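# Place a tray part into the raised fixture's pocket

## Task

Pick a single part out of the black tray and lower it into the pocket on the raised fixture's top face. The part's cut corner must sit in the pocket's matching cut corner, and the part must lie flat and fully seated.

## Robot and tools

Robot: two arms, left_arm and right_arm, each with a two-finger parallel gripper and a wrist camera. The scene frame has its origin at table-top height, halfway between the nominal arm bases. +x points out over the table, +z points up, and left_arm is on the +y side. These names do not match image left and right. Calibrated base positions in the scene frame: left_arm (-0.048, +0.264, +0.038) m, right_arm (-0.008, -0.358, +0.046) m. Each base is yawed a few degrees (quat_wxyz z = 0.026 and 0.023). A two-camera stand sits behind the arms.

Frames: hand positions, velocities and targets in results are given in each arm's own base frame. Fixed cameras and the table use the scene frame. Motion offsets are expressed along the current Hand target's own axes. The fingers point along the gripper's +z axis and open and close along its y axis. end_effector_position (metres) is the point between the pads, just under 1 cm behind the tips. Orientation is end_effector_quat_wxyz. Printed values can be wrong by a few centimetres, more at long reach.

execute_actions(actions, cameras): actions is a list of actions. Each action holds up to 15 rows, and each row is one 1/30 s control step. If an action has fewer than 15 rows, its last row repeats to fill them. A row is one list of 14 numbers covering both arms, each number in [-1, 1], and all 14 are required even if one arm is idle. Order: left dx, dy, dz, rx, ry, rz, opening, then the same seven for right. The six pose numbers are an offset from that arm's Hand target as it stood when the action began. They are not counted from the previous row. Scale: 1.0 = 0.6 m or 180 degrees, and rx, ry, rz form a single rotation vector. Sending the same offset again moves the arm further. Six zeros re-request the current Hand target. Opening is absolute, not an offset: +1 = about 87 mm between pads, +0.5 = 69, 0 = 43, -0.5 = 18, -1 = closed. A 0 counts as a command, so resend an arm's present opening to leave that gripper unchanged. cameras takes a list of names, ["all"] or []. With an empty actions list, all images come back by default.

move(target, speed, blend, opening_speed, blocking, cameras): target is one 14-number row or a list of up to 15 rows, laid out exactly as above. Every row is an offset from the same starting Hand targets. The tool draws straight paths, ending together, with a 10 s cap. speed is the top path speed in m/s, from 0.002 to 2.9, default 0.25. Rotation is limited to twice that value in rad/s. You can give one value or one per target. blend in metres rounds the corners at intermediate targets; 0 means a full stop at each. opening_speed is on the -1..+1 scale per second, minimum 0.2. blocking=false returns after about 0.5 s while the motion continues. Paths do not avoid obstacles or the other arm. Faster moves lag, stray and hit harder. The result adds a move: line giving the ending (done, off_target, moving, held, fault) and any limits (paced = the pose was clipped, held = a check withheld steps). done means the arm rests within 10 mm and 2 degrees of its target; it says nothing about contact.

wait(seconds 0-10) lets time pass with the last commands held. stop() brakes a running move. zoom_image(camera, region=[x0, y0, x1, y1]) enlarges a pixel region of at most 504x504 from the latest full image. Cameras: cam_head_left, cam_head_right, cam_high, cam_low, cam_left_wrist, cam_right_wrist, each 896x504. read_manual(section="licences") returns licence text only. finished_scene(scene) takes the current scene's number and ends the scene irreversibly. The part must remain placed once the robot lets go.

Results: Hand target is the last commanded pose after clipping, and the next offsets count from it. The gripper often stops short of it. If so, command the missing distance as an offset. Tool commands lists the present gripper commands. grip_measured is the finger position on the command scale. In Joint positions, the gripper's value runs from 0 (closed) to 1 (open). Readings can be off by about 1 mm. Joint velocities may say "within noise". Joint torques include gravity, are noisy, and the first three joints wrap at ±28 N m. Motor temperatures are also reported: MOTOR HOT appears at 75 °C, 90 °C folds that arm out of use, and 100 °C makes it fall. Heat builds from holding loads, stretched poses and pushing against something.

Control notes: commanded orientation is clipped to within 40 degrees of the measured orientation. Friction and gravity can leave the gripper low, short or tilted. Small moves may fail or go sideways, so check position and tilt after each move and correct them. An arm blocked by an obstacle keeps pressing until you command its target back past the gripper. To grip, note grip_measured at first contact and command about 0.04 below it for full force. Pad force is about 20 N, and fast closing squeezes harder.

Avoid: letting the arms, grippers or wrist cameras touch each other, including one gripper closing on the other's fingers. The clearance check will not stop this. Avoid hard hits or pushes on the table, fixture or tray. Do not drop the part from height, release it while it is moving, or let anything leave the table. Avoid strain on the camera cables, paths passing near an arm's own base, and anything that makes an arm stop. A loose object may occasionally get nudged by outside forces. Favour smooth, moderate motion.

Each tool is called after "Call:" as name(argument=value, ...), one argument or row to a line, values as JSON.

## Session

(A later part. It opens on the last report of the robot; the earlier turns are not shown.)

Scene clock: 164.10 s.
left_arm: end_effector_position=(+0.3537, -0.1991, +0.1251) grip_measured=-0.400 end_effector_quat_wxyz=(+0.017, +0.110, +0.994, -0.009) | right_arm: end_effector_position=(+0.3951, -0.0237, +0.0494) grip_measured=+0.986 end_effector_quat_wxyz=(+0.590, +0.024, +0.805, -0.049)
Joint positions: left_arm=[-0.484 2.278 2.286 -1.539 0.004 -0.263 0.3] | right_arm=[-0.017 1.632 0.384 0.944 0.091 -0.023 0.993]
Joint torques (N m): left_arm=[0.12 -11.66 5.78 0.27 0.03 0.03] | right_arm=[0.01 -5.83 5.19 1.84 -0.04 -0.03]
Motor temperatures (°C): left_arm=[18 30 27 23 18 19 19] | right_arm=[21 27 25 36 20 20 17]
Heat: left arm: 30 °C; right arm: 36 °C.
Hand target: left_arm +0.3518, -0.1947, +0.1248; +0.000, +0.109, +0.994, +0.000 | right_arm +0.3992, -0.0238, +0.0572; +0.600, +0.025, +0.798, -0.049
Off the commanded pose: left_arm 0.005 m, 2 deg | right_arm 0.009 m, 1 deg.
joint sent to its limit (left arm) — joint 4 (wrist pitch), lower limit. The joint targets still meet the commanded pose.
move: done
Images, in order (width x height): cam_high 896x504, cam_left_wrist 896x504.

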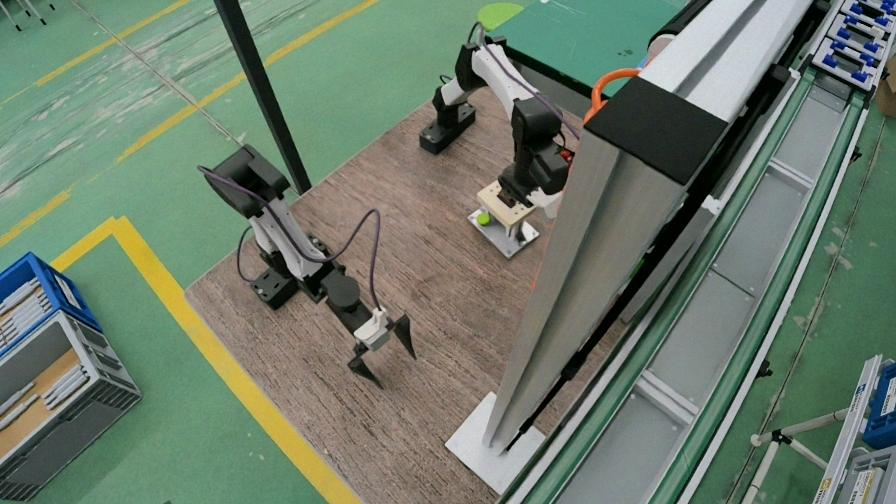

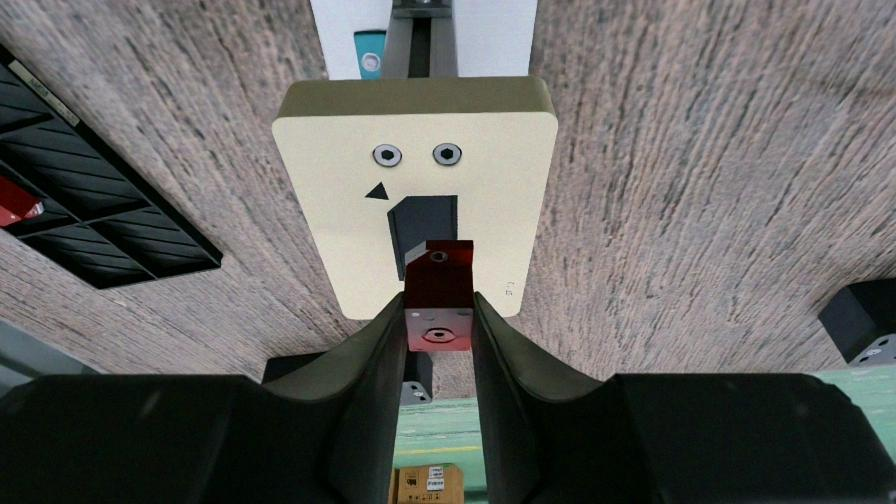

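Call:
move(
  target=[0.005, 0.0088, 0.01, 0, 0, -0.011, -0.55, 0, 0, 0, 0, 0, 0, 1],
  cameras=["cam_left_wrist"],
  speed=0.1,
)

Call:
zoom_image(
  camera="cam_left_wrist",
  region=[260, 130, 540, 370],
)

Scene clock: 196.07 s.
left_arm: end_effector_position=(+0.3501, -0.1934, +0.1186) grip_measured=-0.400 end_effector_quat_wxyz=(+0.003, +0.105, +0.994, -0.004) | right_arm: end_effector_position=(+0.3951, -0.0237, +0.0494) grip_measured=+0.986 end_effector_quat_wxyz=(+0.590, +0.024, +0.805, -0.049)
Joint positions: left_arm=[-0.475 2.278 2.255 -1.539 0.004 -0.266 0.3] | right_arm=[-0.017 1.632 0.384 0.944 0.091 -0.023 0.993]
Joint torques (N m): left_arm=[0.49 -12.03 5.6 0.3 0.03 -0.15] | right_arm=[0.01 -5.85 5.19 1.85 -0.04 -0.03]
Heat: left arm: 33 °C; right arm: 37 °C.
Hand target: left_arm +0.3501, -0.1890, +0.1188; +0.000, +0.092, +0.996, +0.000 | right_arm +0.3992, -0.0238, +0.0572; +0.600, +0.025, +0.798, -0.049
Off the commanded pose: left_arm 0.004 m, 2 deg | right_arm 0.009 m, 1 deg.
move: done
Images, in order (width x height): cam_left_wrist 896x504.

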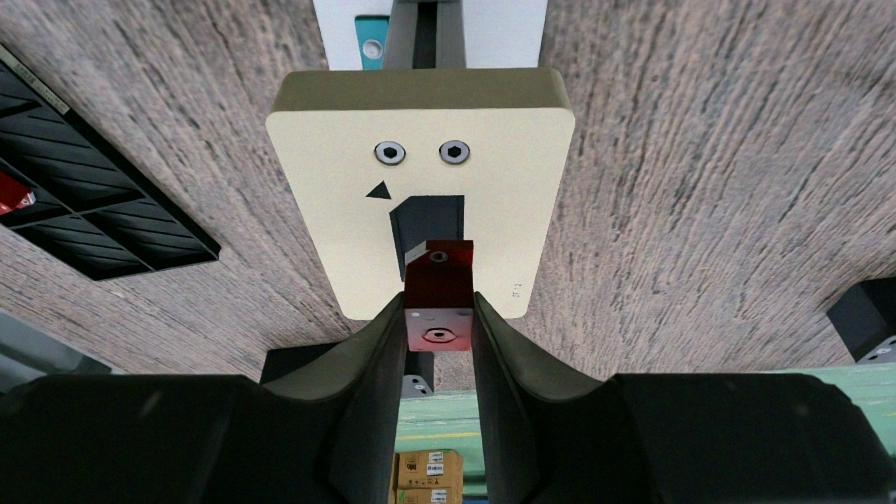

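Scaled by 1.800 from the camera's 896x504 image, which has a finer 1280x720 frame.

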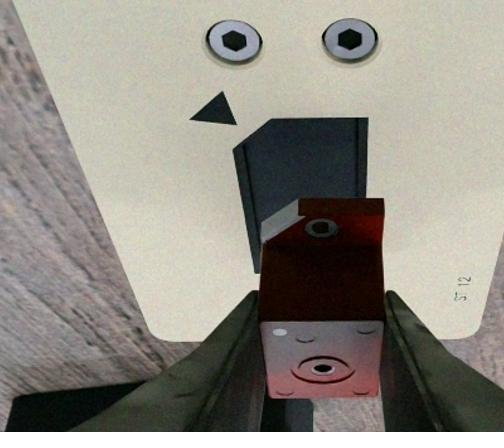

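Call:
execute_actions(
  actions=[],
)

Call:
zoom_image(
  camera="cam_head_left",
  region=[270, 150, 390, 290],
)

Call:
zoom_image(
  camera="cam_head_right",
  region=[270, 150, 390, 290],
)

Call:
zoom_image(
  camera="cam_high",
  region=[450, 150, 570, 260],
)

Scene clock: 213.07 s.
left_arm: end_effector_position=(+0.3501, -0.1934, +0.1186) grip_measured=-0.400 end_effector_quat_wxyz=(+0.003, +0.105, +0.994, -0.004) | right_arm: end_effector_position=(+0.3951, -0.0237, +0.0494) grip_measured=+0.986 end_effector_quat_wxyz=(+0.590, +0.024, +0.805, -0.049)
Joint positions: left_arm=[-0.475 2.278 2.255 -1.539 0.004 -0.266 0.3] | right_arm=[-0.017 1.632 0.384 0.944 0.091 -0.023 0.993]
Joint velocities: within noise
Joint torques (N m): left_arm=[0.49 -12.03 5.6 0.29 0.02 -0.15] | right_arm=[0.01 -5.85 5.19 1.85 -0.04 -0.04]
Motor temperatures (°C): left_arm=[18 35 26 22 18 19 19] | right_arm=[21 27 26 37 20 20 17]
Heat: left arm: 35 °C; right arm: 37 °C.
Hand target: left_arm +0.3501, -0.1890, +0.1188; +0.000, +0.092, +0.996, +0.000 | right_arm +0.3992, -0.0238, +0.0572; +0.600, +0.025, +0.798, -0.049
Tool commands: left_gripper/opening=-0.55 right_gripper/opening=+1.0
Off the commanded pose: left_arm 0.004 m, 2 deg | right_arm 0.009 m, 1 deg.

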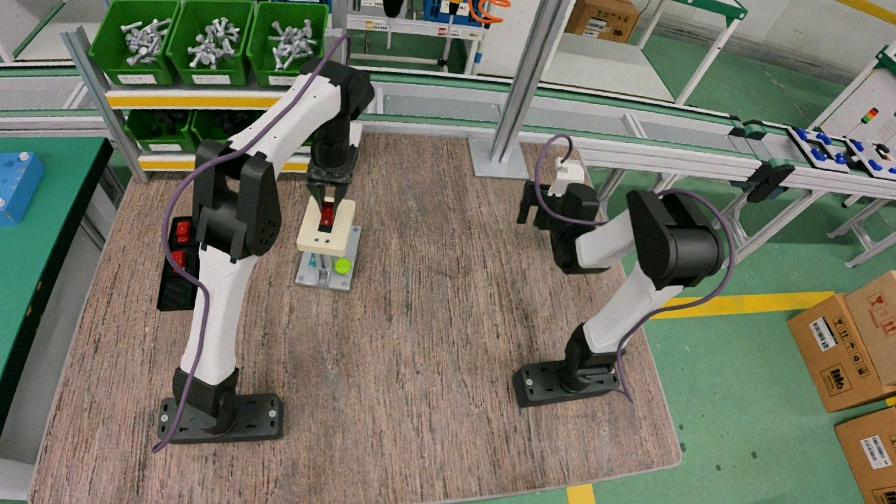

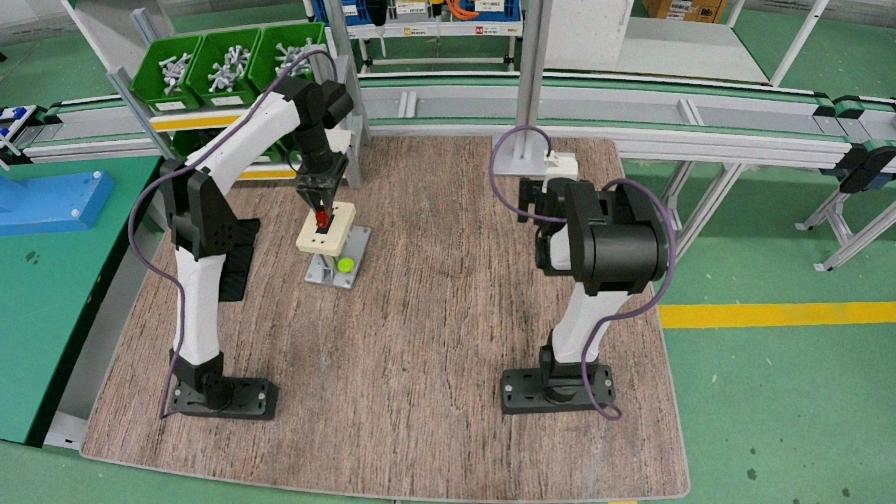

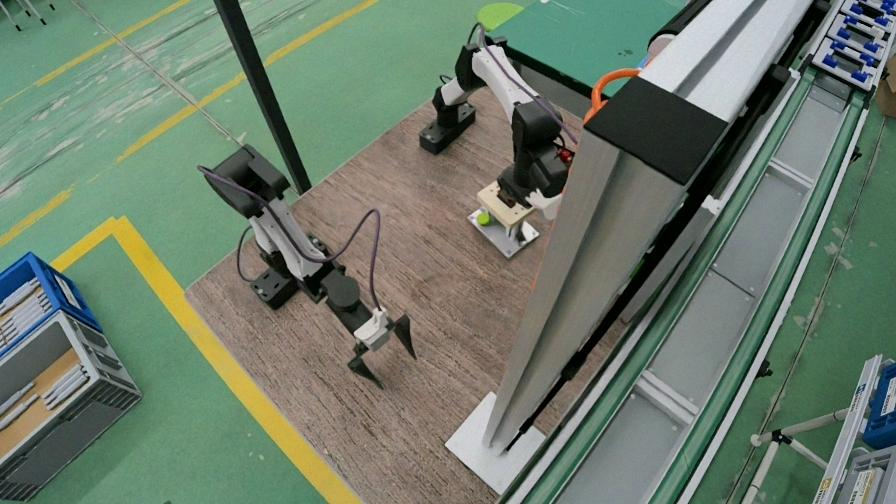

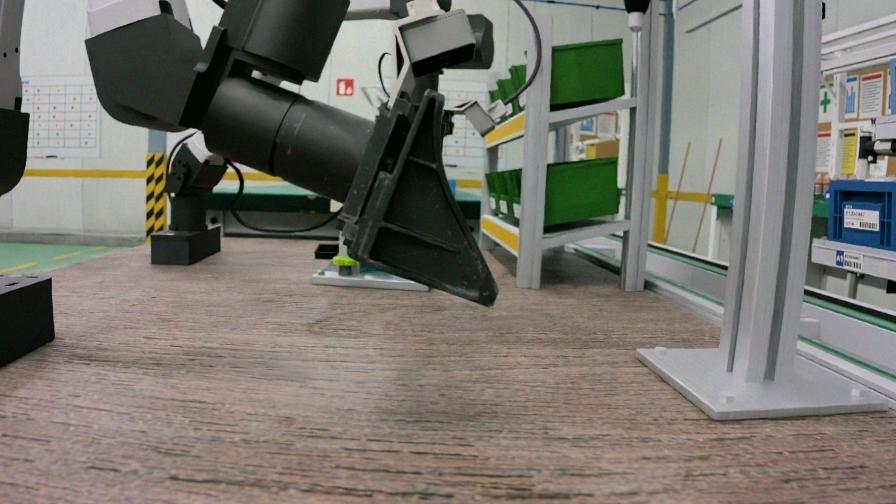

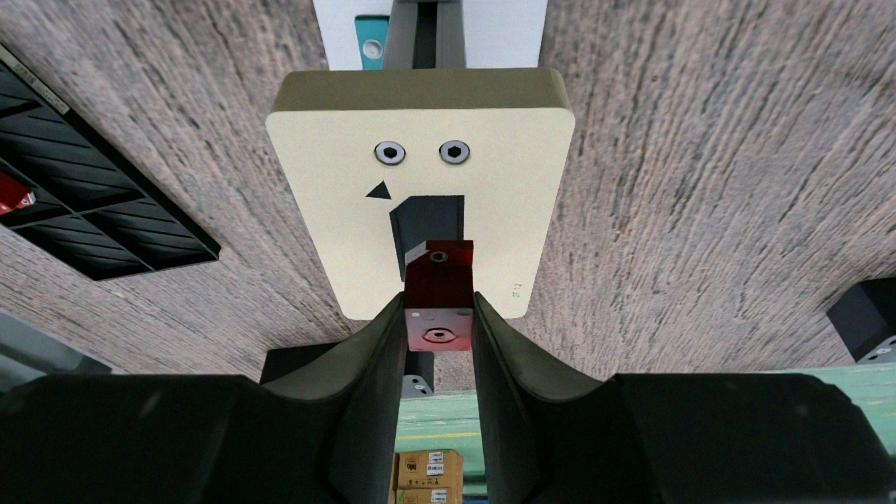

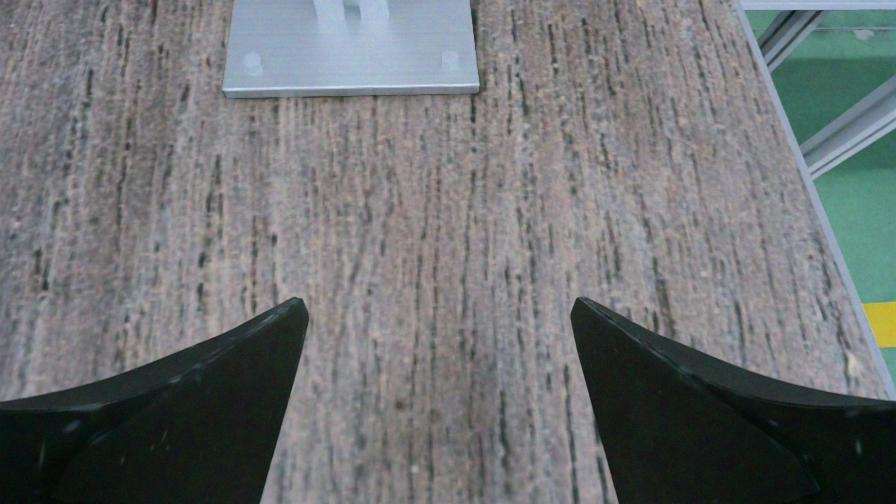

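Scaled by 3.600 from the camera's 896x504 image, which has a finer 1280x720 frame.

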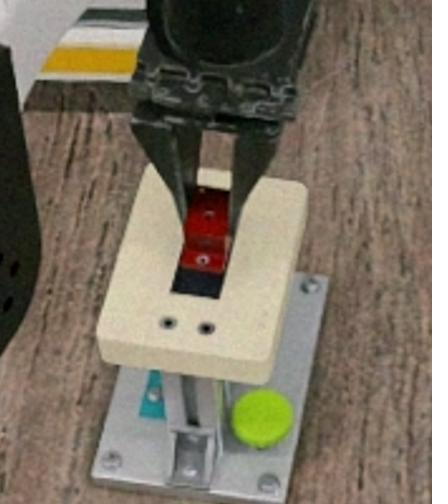

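Scaled by 3.600 from the camera's 896x504 image, which has a finer 1280x720 frame.

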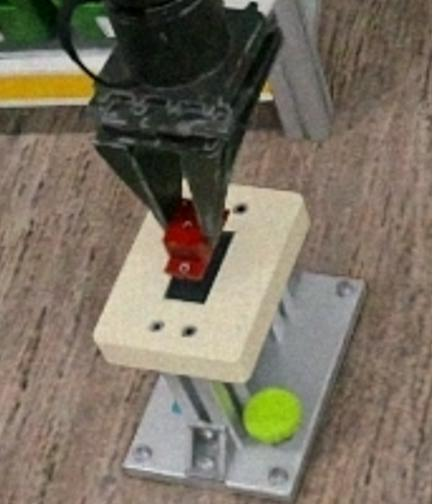

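Scaled by 4.200 from the camera's 896x504 image, which has a finer 1280x720 frame.

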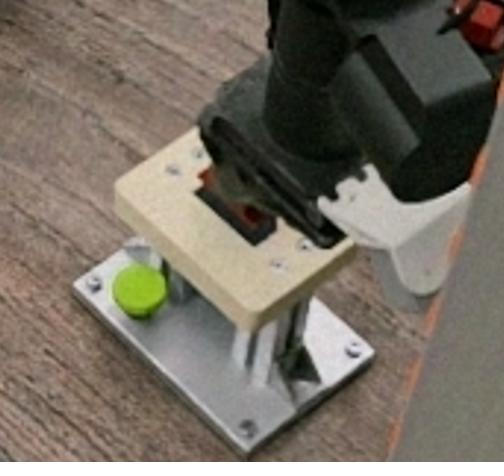

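Call:
move(
  target=[0, 0.0085, 0.01, 0, 0, -0.006, -0.55, 0, 0, 0, 0, 0, 0, 1],
  cameras=["cam_left_wrist","cam_head_left","cam_head_right"],
  speed=0.1,
)

Call:
zoom_image(
  camera="cam_left_wrist",
  region=[260, 130, 540, 370],
)

Call:
zoom_image(
  camera="cam_head_left",
  region=[290, 170, 370, 260],
)

Call:
zoom_image(
  camera="cam_head_right",
  region=[290, 170, 370, 260],
)

Scene clock: 243.80 s.
left_arm: end_effector_position=(+0.3454, -0.1881, +0.1076) grip_measured=-0.400 end_effector_quat_wxyz=(-0.014, +0.101, +0.995, +0.003) | right_arm: end_effector_position=(+0.3951, -0.0237, +0.0494) grip_measured=+0.986 end_effector_quat_wxyz=(+0.590, +0.024, +0.805, -0.049)
Joint positions: left_arm=[-0.469 2.278 2.204 -1.525 0.004 -0.266 0.3] | right_arm=[-0.017 1.632 0.384 0.944 0.091 -0.023 0.993]
Joint torques (N m): left_arm=[1.14 -13.65 5.5 0.43 0.03 -0.21] | right_arm=[0.01 -5.85 5.19 1.84 -0.04 -0.04]
Heat: left arm: 36 °C; right arm: 38 °C.
Hand target: left_arm +0.3511, -0.1839, +0.1128; +0.000, +0.082, +0.997, +0.000 | right_arm +0.3992, -0.0238, +0.0572; +0.600, +0.025, +0.798, -0.049
Off the commanded pose: left_arm 0.009 m, 3 deg | right_arm 0.009 m, 1 deg.
move: off_target (left_arm)
Images, in order (width x height): cam_head_left 896x504, cam_head_right 896x504, cam_left_wrist 896x504.

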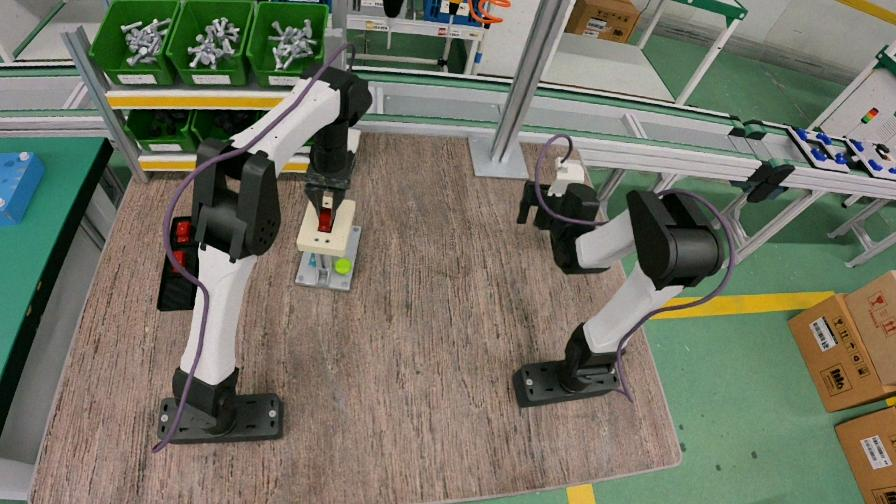

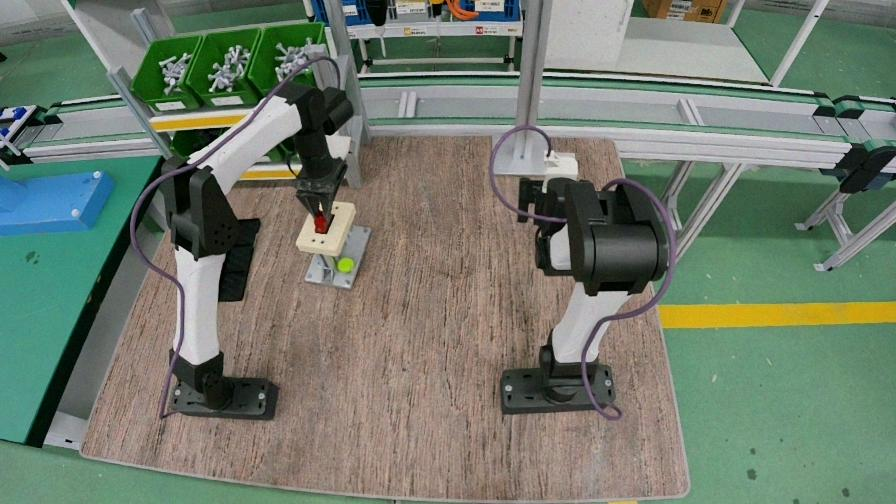

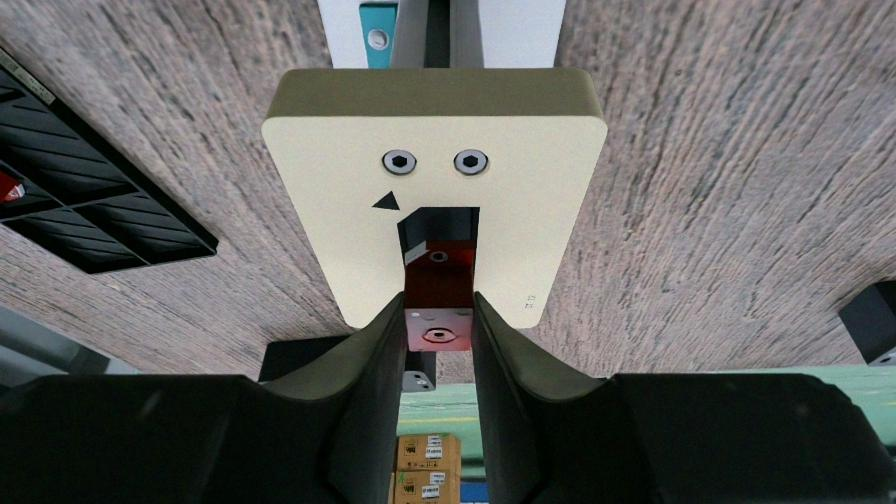

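Scaled by 1.800 from the camera's 896x504 image, which has a finer 1280x720 frame.

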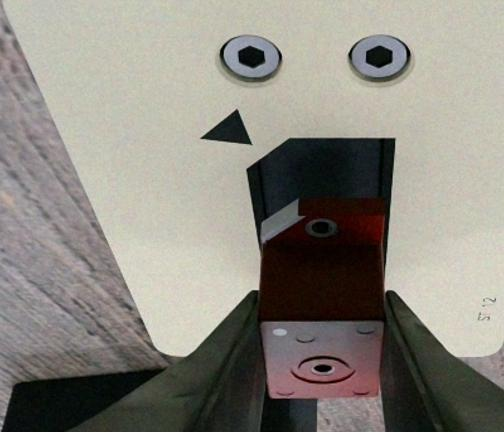

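Scaled by 5.600 from the camera's 896x504 image, which has a finer 1280x720 frame.

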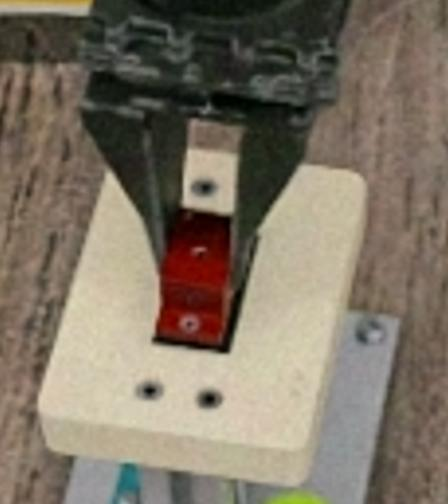

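Scaled by 5.600 from the camera's 896x504 image, which has a finer 1280x720 frame.

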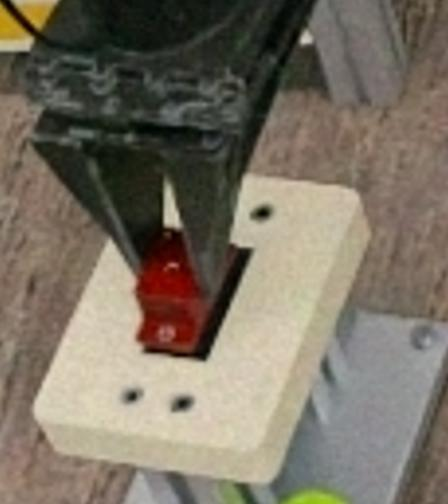

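Call:
move(
  target=[0.002, 0, 0, 0, -0.004, -0.008, -0.55, 0, 0, 0, 0, 0, 0, 1],
  cameras=["cam_left_wrist","cam_head_left","cam_head_right"],
  speed=0.1,
)

Call:
zoom_image(
  camera="cam_left_wrist",
  region=[260, 130, 540, 370],
)

Call:
zoom_image(
  camera="cam_head_left",
  region=[290, 170, 370, 260],
)

Call:
zoom_image(
  camera="cam_head_right",
  region=[290, 170, 370, 260],
)

Scene clock: 268.03 s.
left_arm: end_effector_position=(+0.3427, -0.1876, +0.0987) grip_measured=-0.400 end_effector_quat_wxyz=(-0.022, +0.092, +0.995, +0.006) | right_arm: end_effector_position=(+0.3951, -0.0237, +0.0494) grip_measured=+0.986 end_effector_quat_wxyz=(+0.590, +0.024, +0.805, -0.049)
Joint positions: left_arm=[-0.469 2.278 2.165 -1.503 0.004 -0.284 0.3] | right_arm=[-0.017 1.632 0.384 0.944 0.091 -0.023 0.993]
Joint torques (N m): left_arm=[1.16 -16.17 5.44 0.45 -0.02 -0.27] | right_arm=[0.01 -5.86 5.2 1.85 -0.04 -0.04]
Heat: left arm: 39 °C; right arm: 38 °C.
Hand target: left_arm +0.3499, -0.1837, +0.1129; +0.006, +0.069, +0.998, +0.000 | right_arm +0.3992, -0.0238, +0.0572; +0.600, +0.025, +0.798, -0.049
Off the commanded pose: left_arm 0.016 m, 4 deg | right_arm 0.009 m, 1 deg.
move: off_target (left_arm)
Images, in order (width x height): cam_head_left 896x504, cam_head_right 896x504, cam_left_wrist 896x504.

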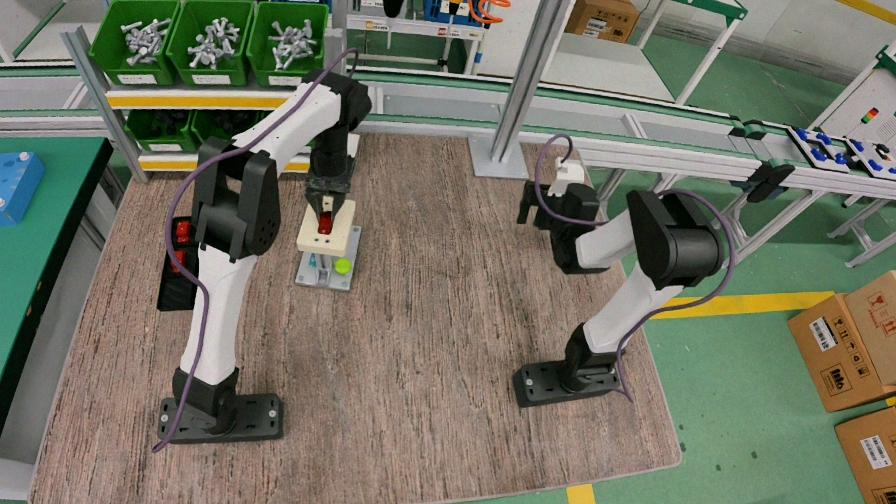

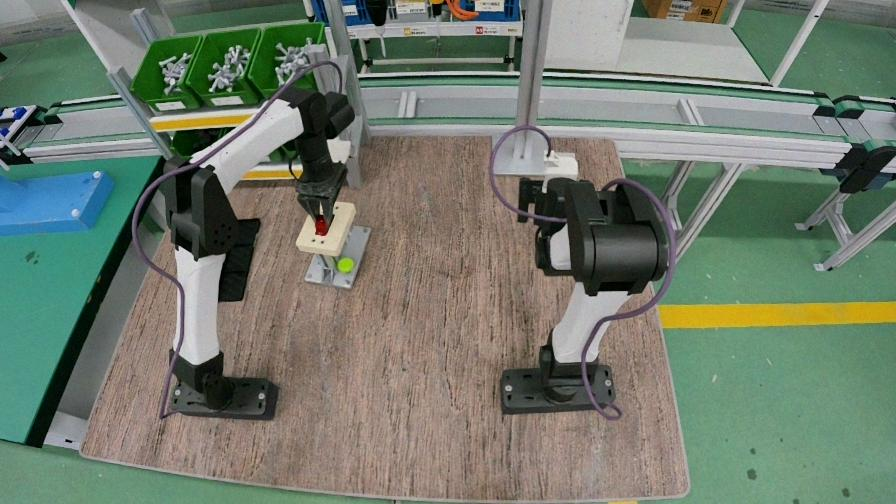

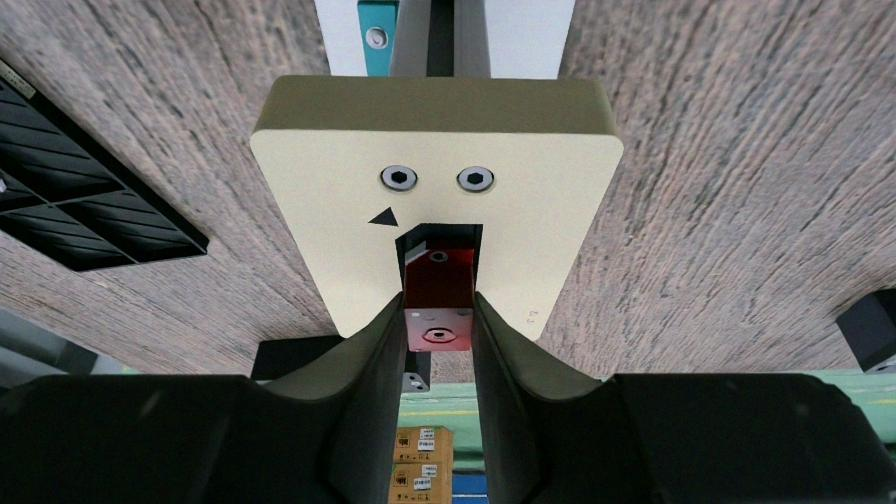

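Scaled by 1.800 from the camera's 896x504 image, which has a finer 1280x720 frame.

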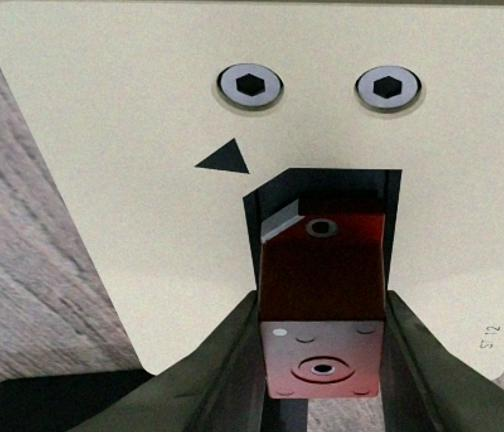

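Scaled by 5.600 from the camera's 896x504 image, which has a finer 1280x720 frame.

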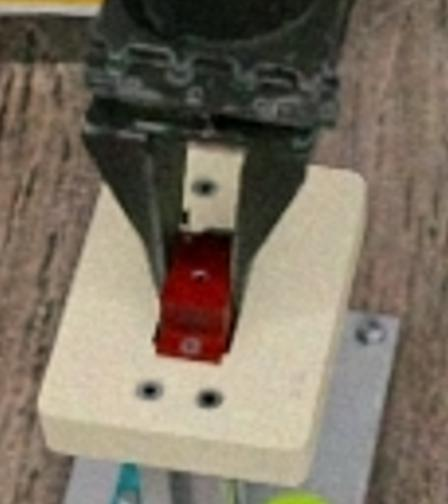

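Scaled by 5.600 from the camera's 896x504 image, which has a finer 1280x720 frame.

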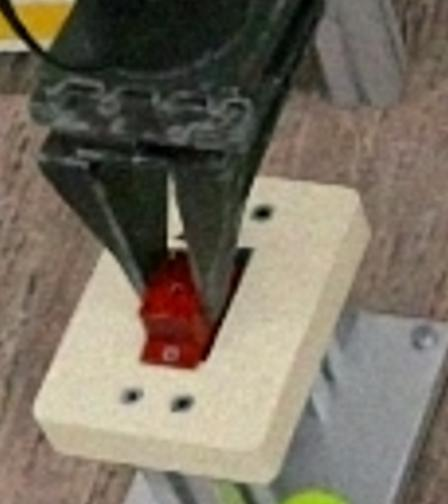

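Call:
move(
  target=[-0.004, 0, -0.015, 0, 0, 0, -0.55, 0, 0, 0, 0, 0, 0, 1],
  cameras=["cam_left_wrist"],
  speed=0.06,
)

Scene clock: 280.63 s.
left_arm: end_effector_position=(+0.3424, -0.1874, +0.1055) grip_measured=-0.400 end_effector_quat_wxyz=(-0.021, +0.091, +0.996, +0.006) | right_arm: end_effector_position=(+0.3951, -0.0237, +0.0494) grip_measured=+0.986 end_effector_quat_wxyz=(+0.590, +0.024, +0.805, -0.049)
Joint positions: left_arm=[-0.469 2.278 2.193 -1.529 0.004 -0.286 0.3] | right_arm=[-0.017 1.632 0.384 0.944 0.091 -0.023 0.993]
Joint torques (N m): left_arm=[1.31 -14.39 9.2 0.24 -0.02 -0.24] | right_arm=[0.01 -5.85 5.2 1.85 -0.04 -0.04]
Motor temperatures (°C): left_arm=[18 42 26 22 18 19 20] | right_arm=[21 27 26 39 20 19 17]
Heat: left arm: 42 °C; right arm: 39 °C.
Hand target: left_arm +0.3521, -0.1840, +0.1218; +0.006, +0.070, +0.998, +0.000 | right_arm +0.3992, -0.0238, +0.0572; +0.600, +0.025, +0.798, -0.049
Off the commanded pose: left_arm 0.019 m, 4 deg | right_arm 0.009 m, 1 deg.
move: off_target (left_arm)
Images, in order (width x height): cam_left_wrist 896x504.

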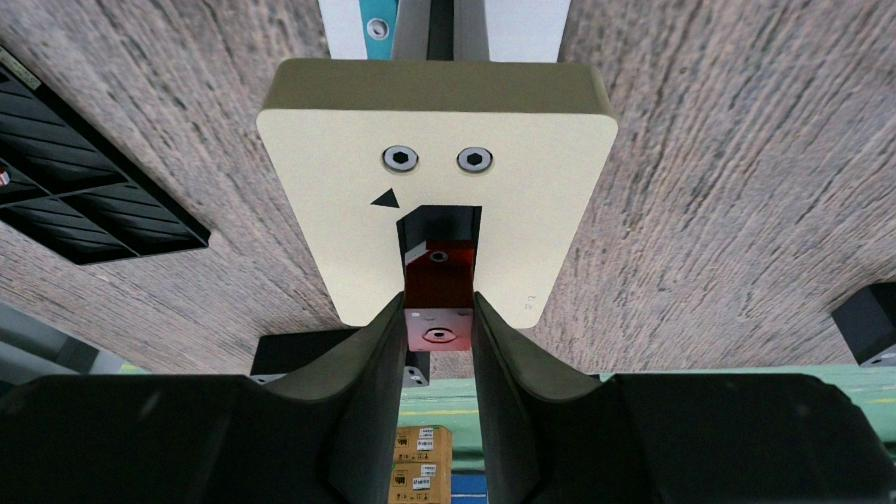

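Call:
move(
  target=[0, 0, -0.05, 0, 0, 0, -0.55, 0, 0, 0, 0, 0, 0, 1],
  cameras=["cam_left_wrist"],
  speed=0.06,
)

Scene clock: 286.07 s.
left_arm: end_effector_position=(+0.3442, -0.1871, +0.1201) grip_measured=-0.400 end_effector_quat_wxyz=(-0.007, +0.089, +0.996, +0.000) | right_arm: end_effector_position=(+0.3951, -0.0237, +0.0494) grip_measured=+0.986 end_effector_quat_wxyz=(+0.590, +0.024, +0.805, -0.049)
Joint positions: left_arm=[-0.466 2.259 2.225 -1.549 0.004 -0.288 0.3] | right_arm=[-0.017 1.632 0.384 0.944 0.091 -0.023 0.993]
Joint torques (N m): left_arm=[1.06 -18.09 8.96 0.27 0.01 -0.23] | right_arm=[0.01 -5.83 5.19 1.85 -0.04 -0.04]
Heat: left arm: 42 °C; right arm: 39 °C.
Hand target: left_arm +0.3517, -0.1839, +0.1518; +0.006, +0.070, +0.998, +0.000 | right_arm +0.3992, -0.0238, +0.0572; +0.600, +0.025, +0.798, -0.049
Off the commanded pose: left_arm 0.033 m, 3 deg | right_arm 0.009 m, 1 deg.
joint sent to its limit (left arm) — joint 4 (wrist pitch), lower limit. The joint targets are off in orientation, not in position.
move: off_target (left_arm)
Images, in order (width x height): cam_left_wrist 896x504.

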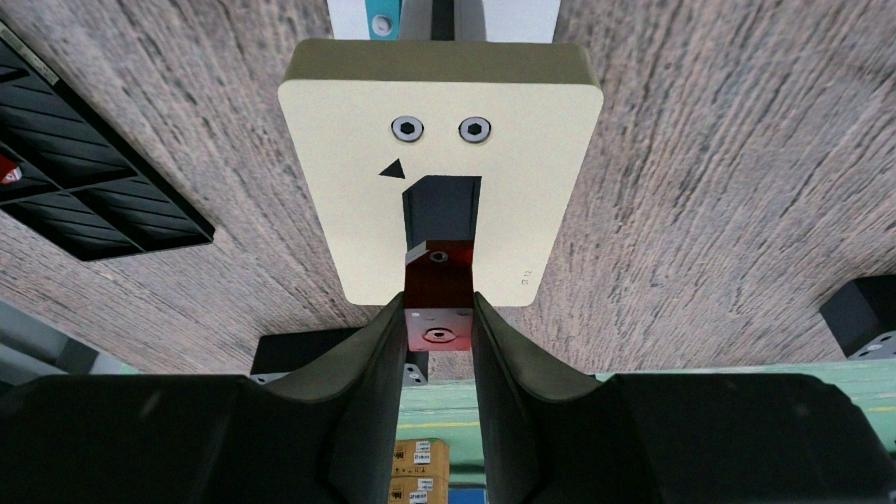

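Call:
move(
  target=[-0.0083, 0, 0.02, 0, 0, 0, -0.55, 0, 0, 0, 0, 0, 0, 1],
  cameras=["cam_left_wrist"],
  speed=0.06,
)

Scene clock: 300.37 s.
left_arm: end_effector_position=(+0.3475, -0.1871, +0.1251) grip_measured=-0.400 end_effector_quat_wxyz=(+0.001, +0.087, +0.996, -0.003) | right_arm: end_effector_position=(+0.3951, -0.0237, +0.0494) grip_measured=+0.986 end_effector_quat_wxyz=(+0.590, +0.024, +0.805, -0.049)
Joint positions: left_arm=[-0.462 2.259 2.248 -1.555 0.004 -0.288 0.3] | right_arm=[-0.017 1.632 0.384 0.944 0.091 -0.023 0.993]
Joint torques (N m): left_arm=[1.05 -13.72 9.11 0.36 0 -0.2] | right_arm=[0.01 -5.85 5.19 1.85 -0.04 -0.04]
Heat: left arm: 45 °C; right arm: 39 °C.
Hand target: left_arm +0.3568, -0.1846, +0.1399; +0.006, +0.070, +0.998, +0.000 | right_arm +0.3992, -0.0238, +0.0572; +0.600, +0.025, +0.798, -0.049
Off the commanded pose: left_arm 0.018 m, 2 deg | right_arm 0.009 m, 1 deg.
joint read past its limit (left arm) — joint 4 (wrist pitch), lower limit.
joint sent to its limit (left arm) — joint 4 (wrist pitch), lower limit. The joint targets are off in orientation, not in position.
move: off_target (left_arm)
Images, in order (width x height): cam_left_wrist 896x504.

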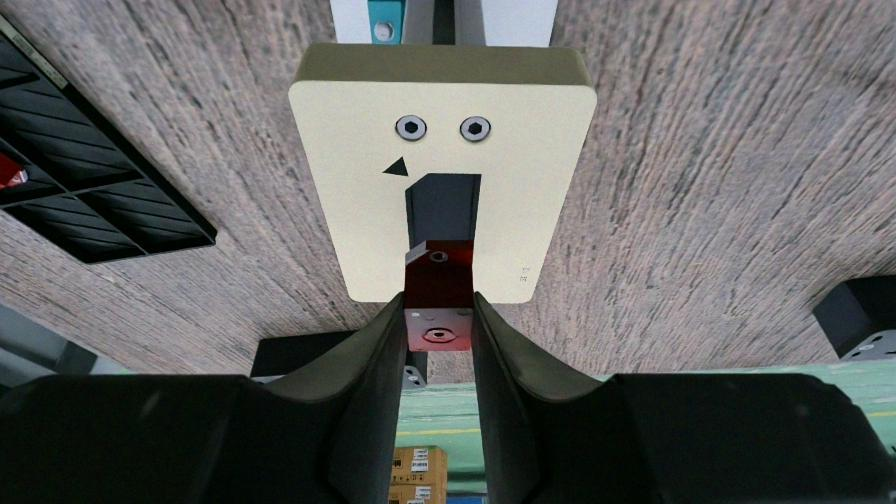

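Call:
move(
  target=[-0.0123, -0.01, 0.0217, 0, 0, 0, -0.55, 0, 0, 0, 0, 0, 0, 1],
  cameras=["cam_left_wrist"],
  speed=0.06,
)

Scene clock: 312.77 s.
left_arm: end_effector_position=(+0.3551, -0.1912, +0.1277) grip_measured=-0.400 end_effector_quat_wxyz=(+0.013, +0.083, +0.996, -0.007) | right_arm: end_effector_position=(+0.3951, -0.0237, +0.0494) grip_measured=+0.986 end_effector_quat_wxyz=(+0.590, +0.024, +0.805, -0.049)
Joint positions: left_arm=[-0.462 2.28 2.298 -1.56 0.004 -0.296 0.3] | right_arm=[-0.017 1.632 0.384 0.944 0.091 -0.023 0.993]
Joint torques (N m): left_arm=[0.28 -10.1 8.66 0.46 -0.01 -0.18] | right_arm=[0.01 -5.85 5.19 1.85 -0.04 -0.04]
Heat: left arm: 44 °C; right arm: 39 °C.
Hand target: left_arm +0.3635, -0.1916, +0.1270; +0.006, +0.070, +0.998, +0.000 | right_arm +0.3992, -0.0238, +0.0572; +0.600, +0.025, +0.798, -0.049
Off the commanded pose: left_arm 0.008 m, 2 deg | right_arm 0.009 m, 1 deg.
joint read past its limit (left arm) — joint 4 (wrist pitch), lower limit.
joint sent to its limit (left arm) — joint 4 (wrist pitch), lower limit. The joint targets still meet the commanded pose.
move: done
Images, in order (width x height): cam_left_wrist 896x504.

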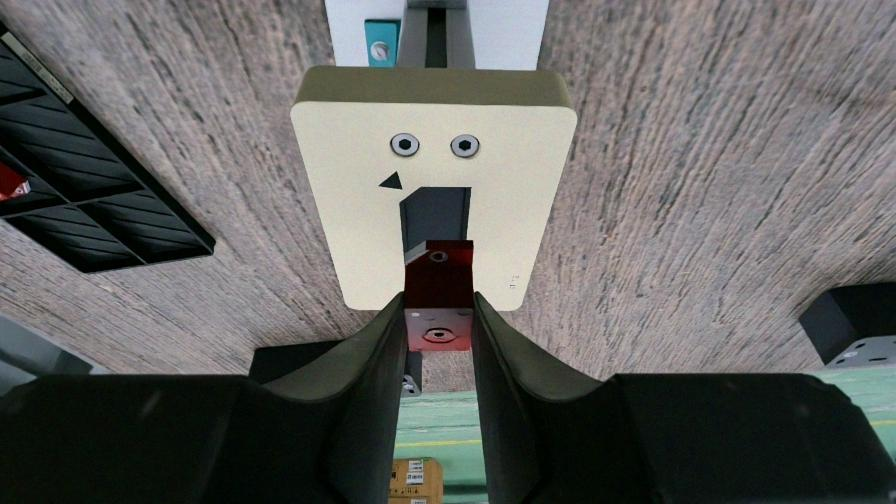

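Call:
move(
  target=[-0.0145, -0.003, 0.003, 0, 0, 0, -0.55, 0, 0, 0, 0, 0, 0, 1],
  cameras=["cam_left_wrist"],
  speed=0.06,
)

Scene clock: 319.33 s.
left_arm: end_effector_position=(+0.3593, -0.1935, +0.1263) grip_measured=-0.400 end_effector_quat_wxyz=(+0.013, +0.081, +0.997, -0.007) | right_arm: end_effector_position=(+0.3951, -0.0237, +0.0494) grip_measured=+0.986 end_effector_quat_wxyz=(+0.590, +0.024, +0.805, -0.049)
Joint positions: left_arm=[-0.462 2.309 2.341 -1.574 0.004 -0.3 0.3] | right_arm=[-0.017 1.632 0.384 0.944 0.091 -0.023 0.993]
Joint torques (N m): left_arm=[0.51 -10.18 8.91 0.6 0 -0.13] | right_arm=[0.02 -5.85 5.19 1.85 -0.04 -0.04]
Heat: left arm: 43 °C; right arm: 39 °C.
Hand target: left_arm +0.3719, -0.1946, +0.1253; +0.006, +0.070, +0.998, +0.000 | right_arm +0.3992, -0.0238, +0.0572; +0.600, +0.025, +0.798, -0.049
Off the commanded pose: left_arm 0.013 m, 2 deg | right_arm 0.009 m, 1 deg.
joint read past its limit (left arm) — joint 4 (wrist pitch), lower limit.
joint sent to its limit (left arm) — joint 4 (wrist pitch), lower limit. The joint targets are off in orientation, not in position.
move: off_target (left_arm)
Images, in order (width x height): cam_left_wrist 896x504.

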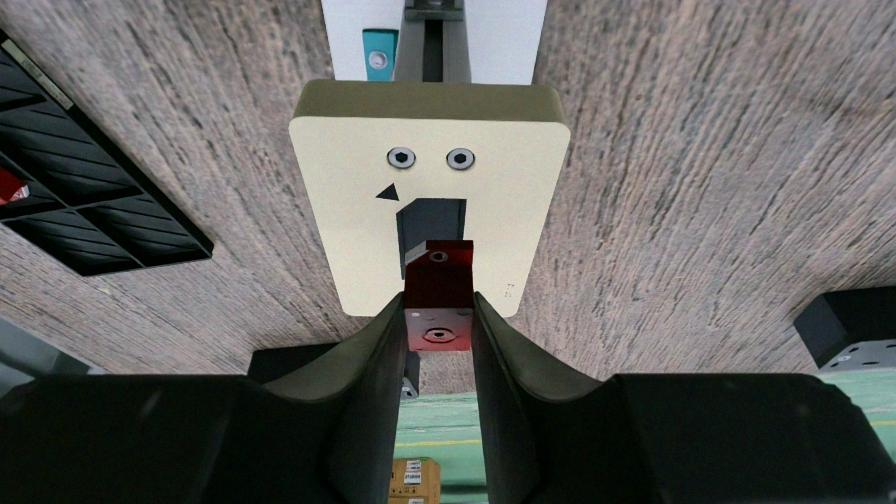

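Call:
move(
  target=[0.008, 0, 0.028, 0, 0, 0, -0.55, 0, 0, 0, 0, 0, 0, 1],
  cameras=["cam_left_wrist"],
  speed=0.06,
)

Scene clock: 322.80 s.
left_arm: end_effector_position=(+0.3595, -0.1936, +0.1201) grip_measured=-0.400 end_effector_quat_wxyz=(+0.005, +0.080, +0.997, -0.004) | right_arm: end_effector_position=(+0.3951, -0.0237, +0.0494) grip_measured=+0.986 end_effector_quat_wxyz=(+0.590, +0.024, +0.805, -0.049)
Joint positions: left_arm=[-0.462 2.325 2.341 -1.574 0.004 -0.303 0.3] | right_arm=[-0.017 1.632 0.384 0.944 0.091 -0.023 0.993]
Joint torques (N m): left_arm=[0.12 -9.37 5.98 0.63 -0.02 -0.13] | right_arm=[-0.01 -5.83 5.19 1.85 -0.04 -0.04]
Heat: left arm: 43 °C; right arm: 39 °C.
Hand target: left_arm +0.3673, -0.1939, +0.1084; +0.006, +0.070, +0.998, +0.000 | right_arm +0.3992, -0.0238, +0.0572; +0.600, +0.025, +0.798, -0.049
Off the commanded pose: left_arm 0.014 m, 1 deg | right_arm 0.009 m, 1 deg.
joint read past its limit (left arm) — joint 4 (wrist pitch), lower limit.
move: off_target (left_arm)
Images, in order (width x height): cam_left_wrist 896x504.

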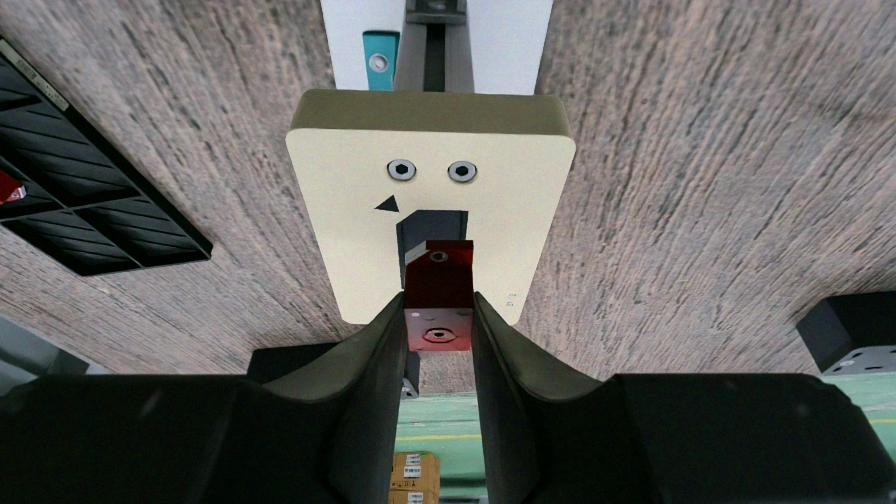

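Call:
move(
  target=[0.015, 0.002, 0.015, 0, 0, 0, -0.55, 0, 0, 0, 0, 0, 0, 1],
  cameras=["cam_left_wrist"],
  speed=0.06,
)

Scene clock: 328.47 s.
left_arm: end_effector_position=(+0.3489, -0.1887, +0.0957) grip_measured=-0.400 end_effector_quat_wxyz=(-0.024, +0.076, +0.997, +0.008) | right_arm: end_effector_position=(+0.3951, -0.0237, +0.0494) grip_measured=+0.986 end_effector_quat_wxyz=(+0.590, +0.024, +0.805, -0.049)
Joint positions: left_arm=[-0.462 2.315 2.215 -1.521 0.004 -0.309 0.3] | right_arm=[-0.017 1.632 0.384 0.944 0.091 -0.023 0.993]
Joint torques (N m): left_arm=[-0.2 -14.67 4.29 0.77 -0.02 -0.1] | right_arm=[-0.01 -5.85 5.2 1.84 -0.04 -0.04]
Heat: left arm: 42 °C; right arm: 40 °C.
Hand target: left_arm +0.3588, -0.1915, +0.0994; +0.006, +0.069, +0.998, +0.000 | right_arm +0.3992, -0.0238, +0.0572; +0.600, +0.025, +0.798, -0.049
Off the commanded pose: left_arm 0.011 m, 4 deg | right_arm 0.009 m, 1 deg.
move: off_target (left_arm)
Images, in order (width x height): cam_left_wrist 896x504.

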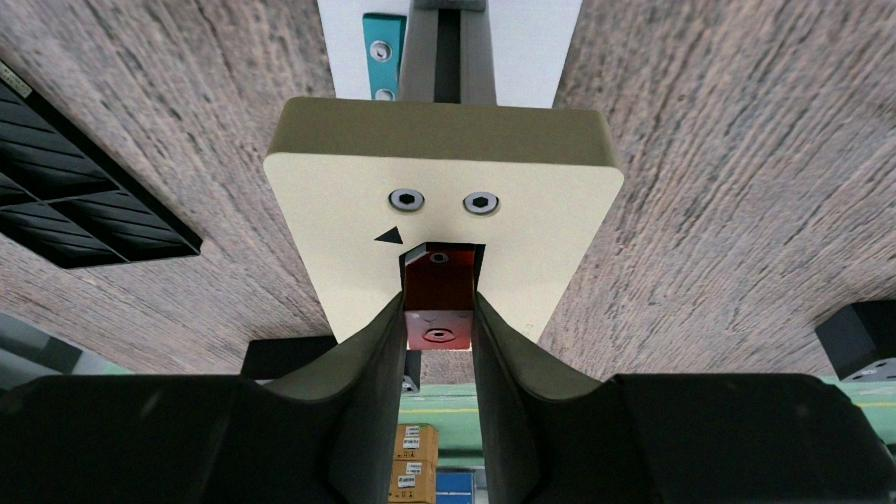

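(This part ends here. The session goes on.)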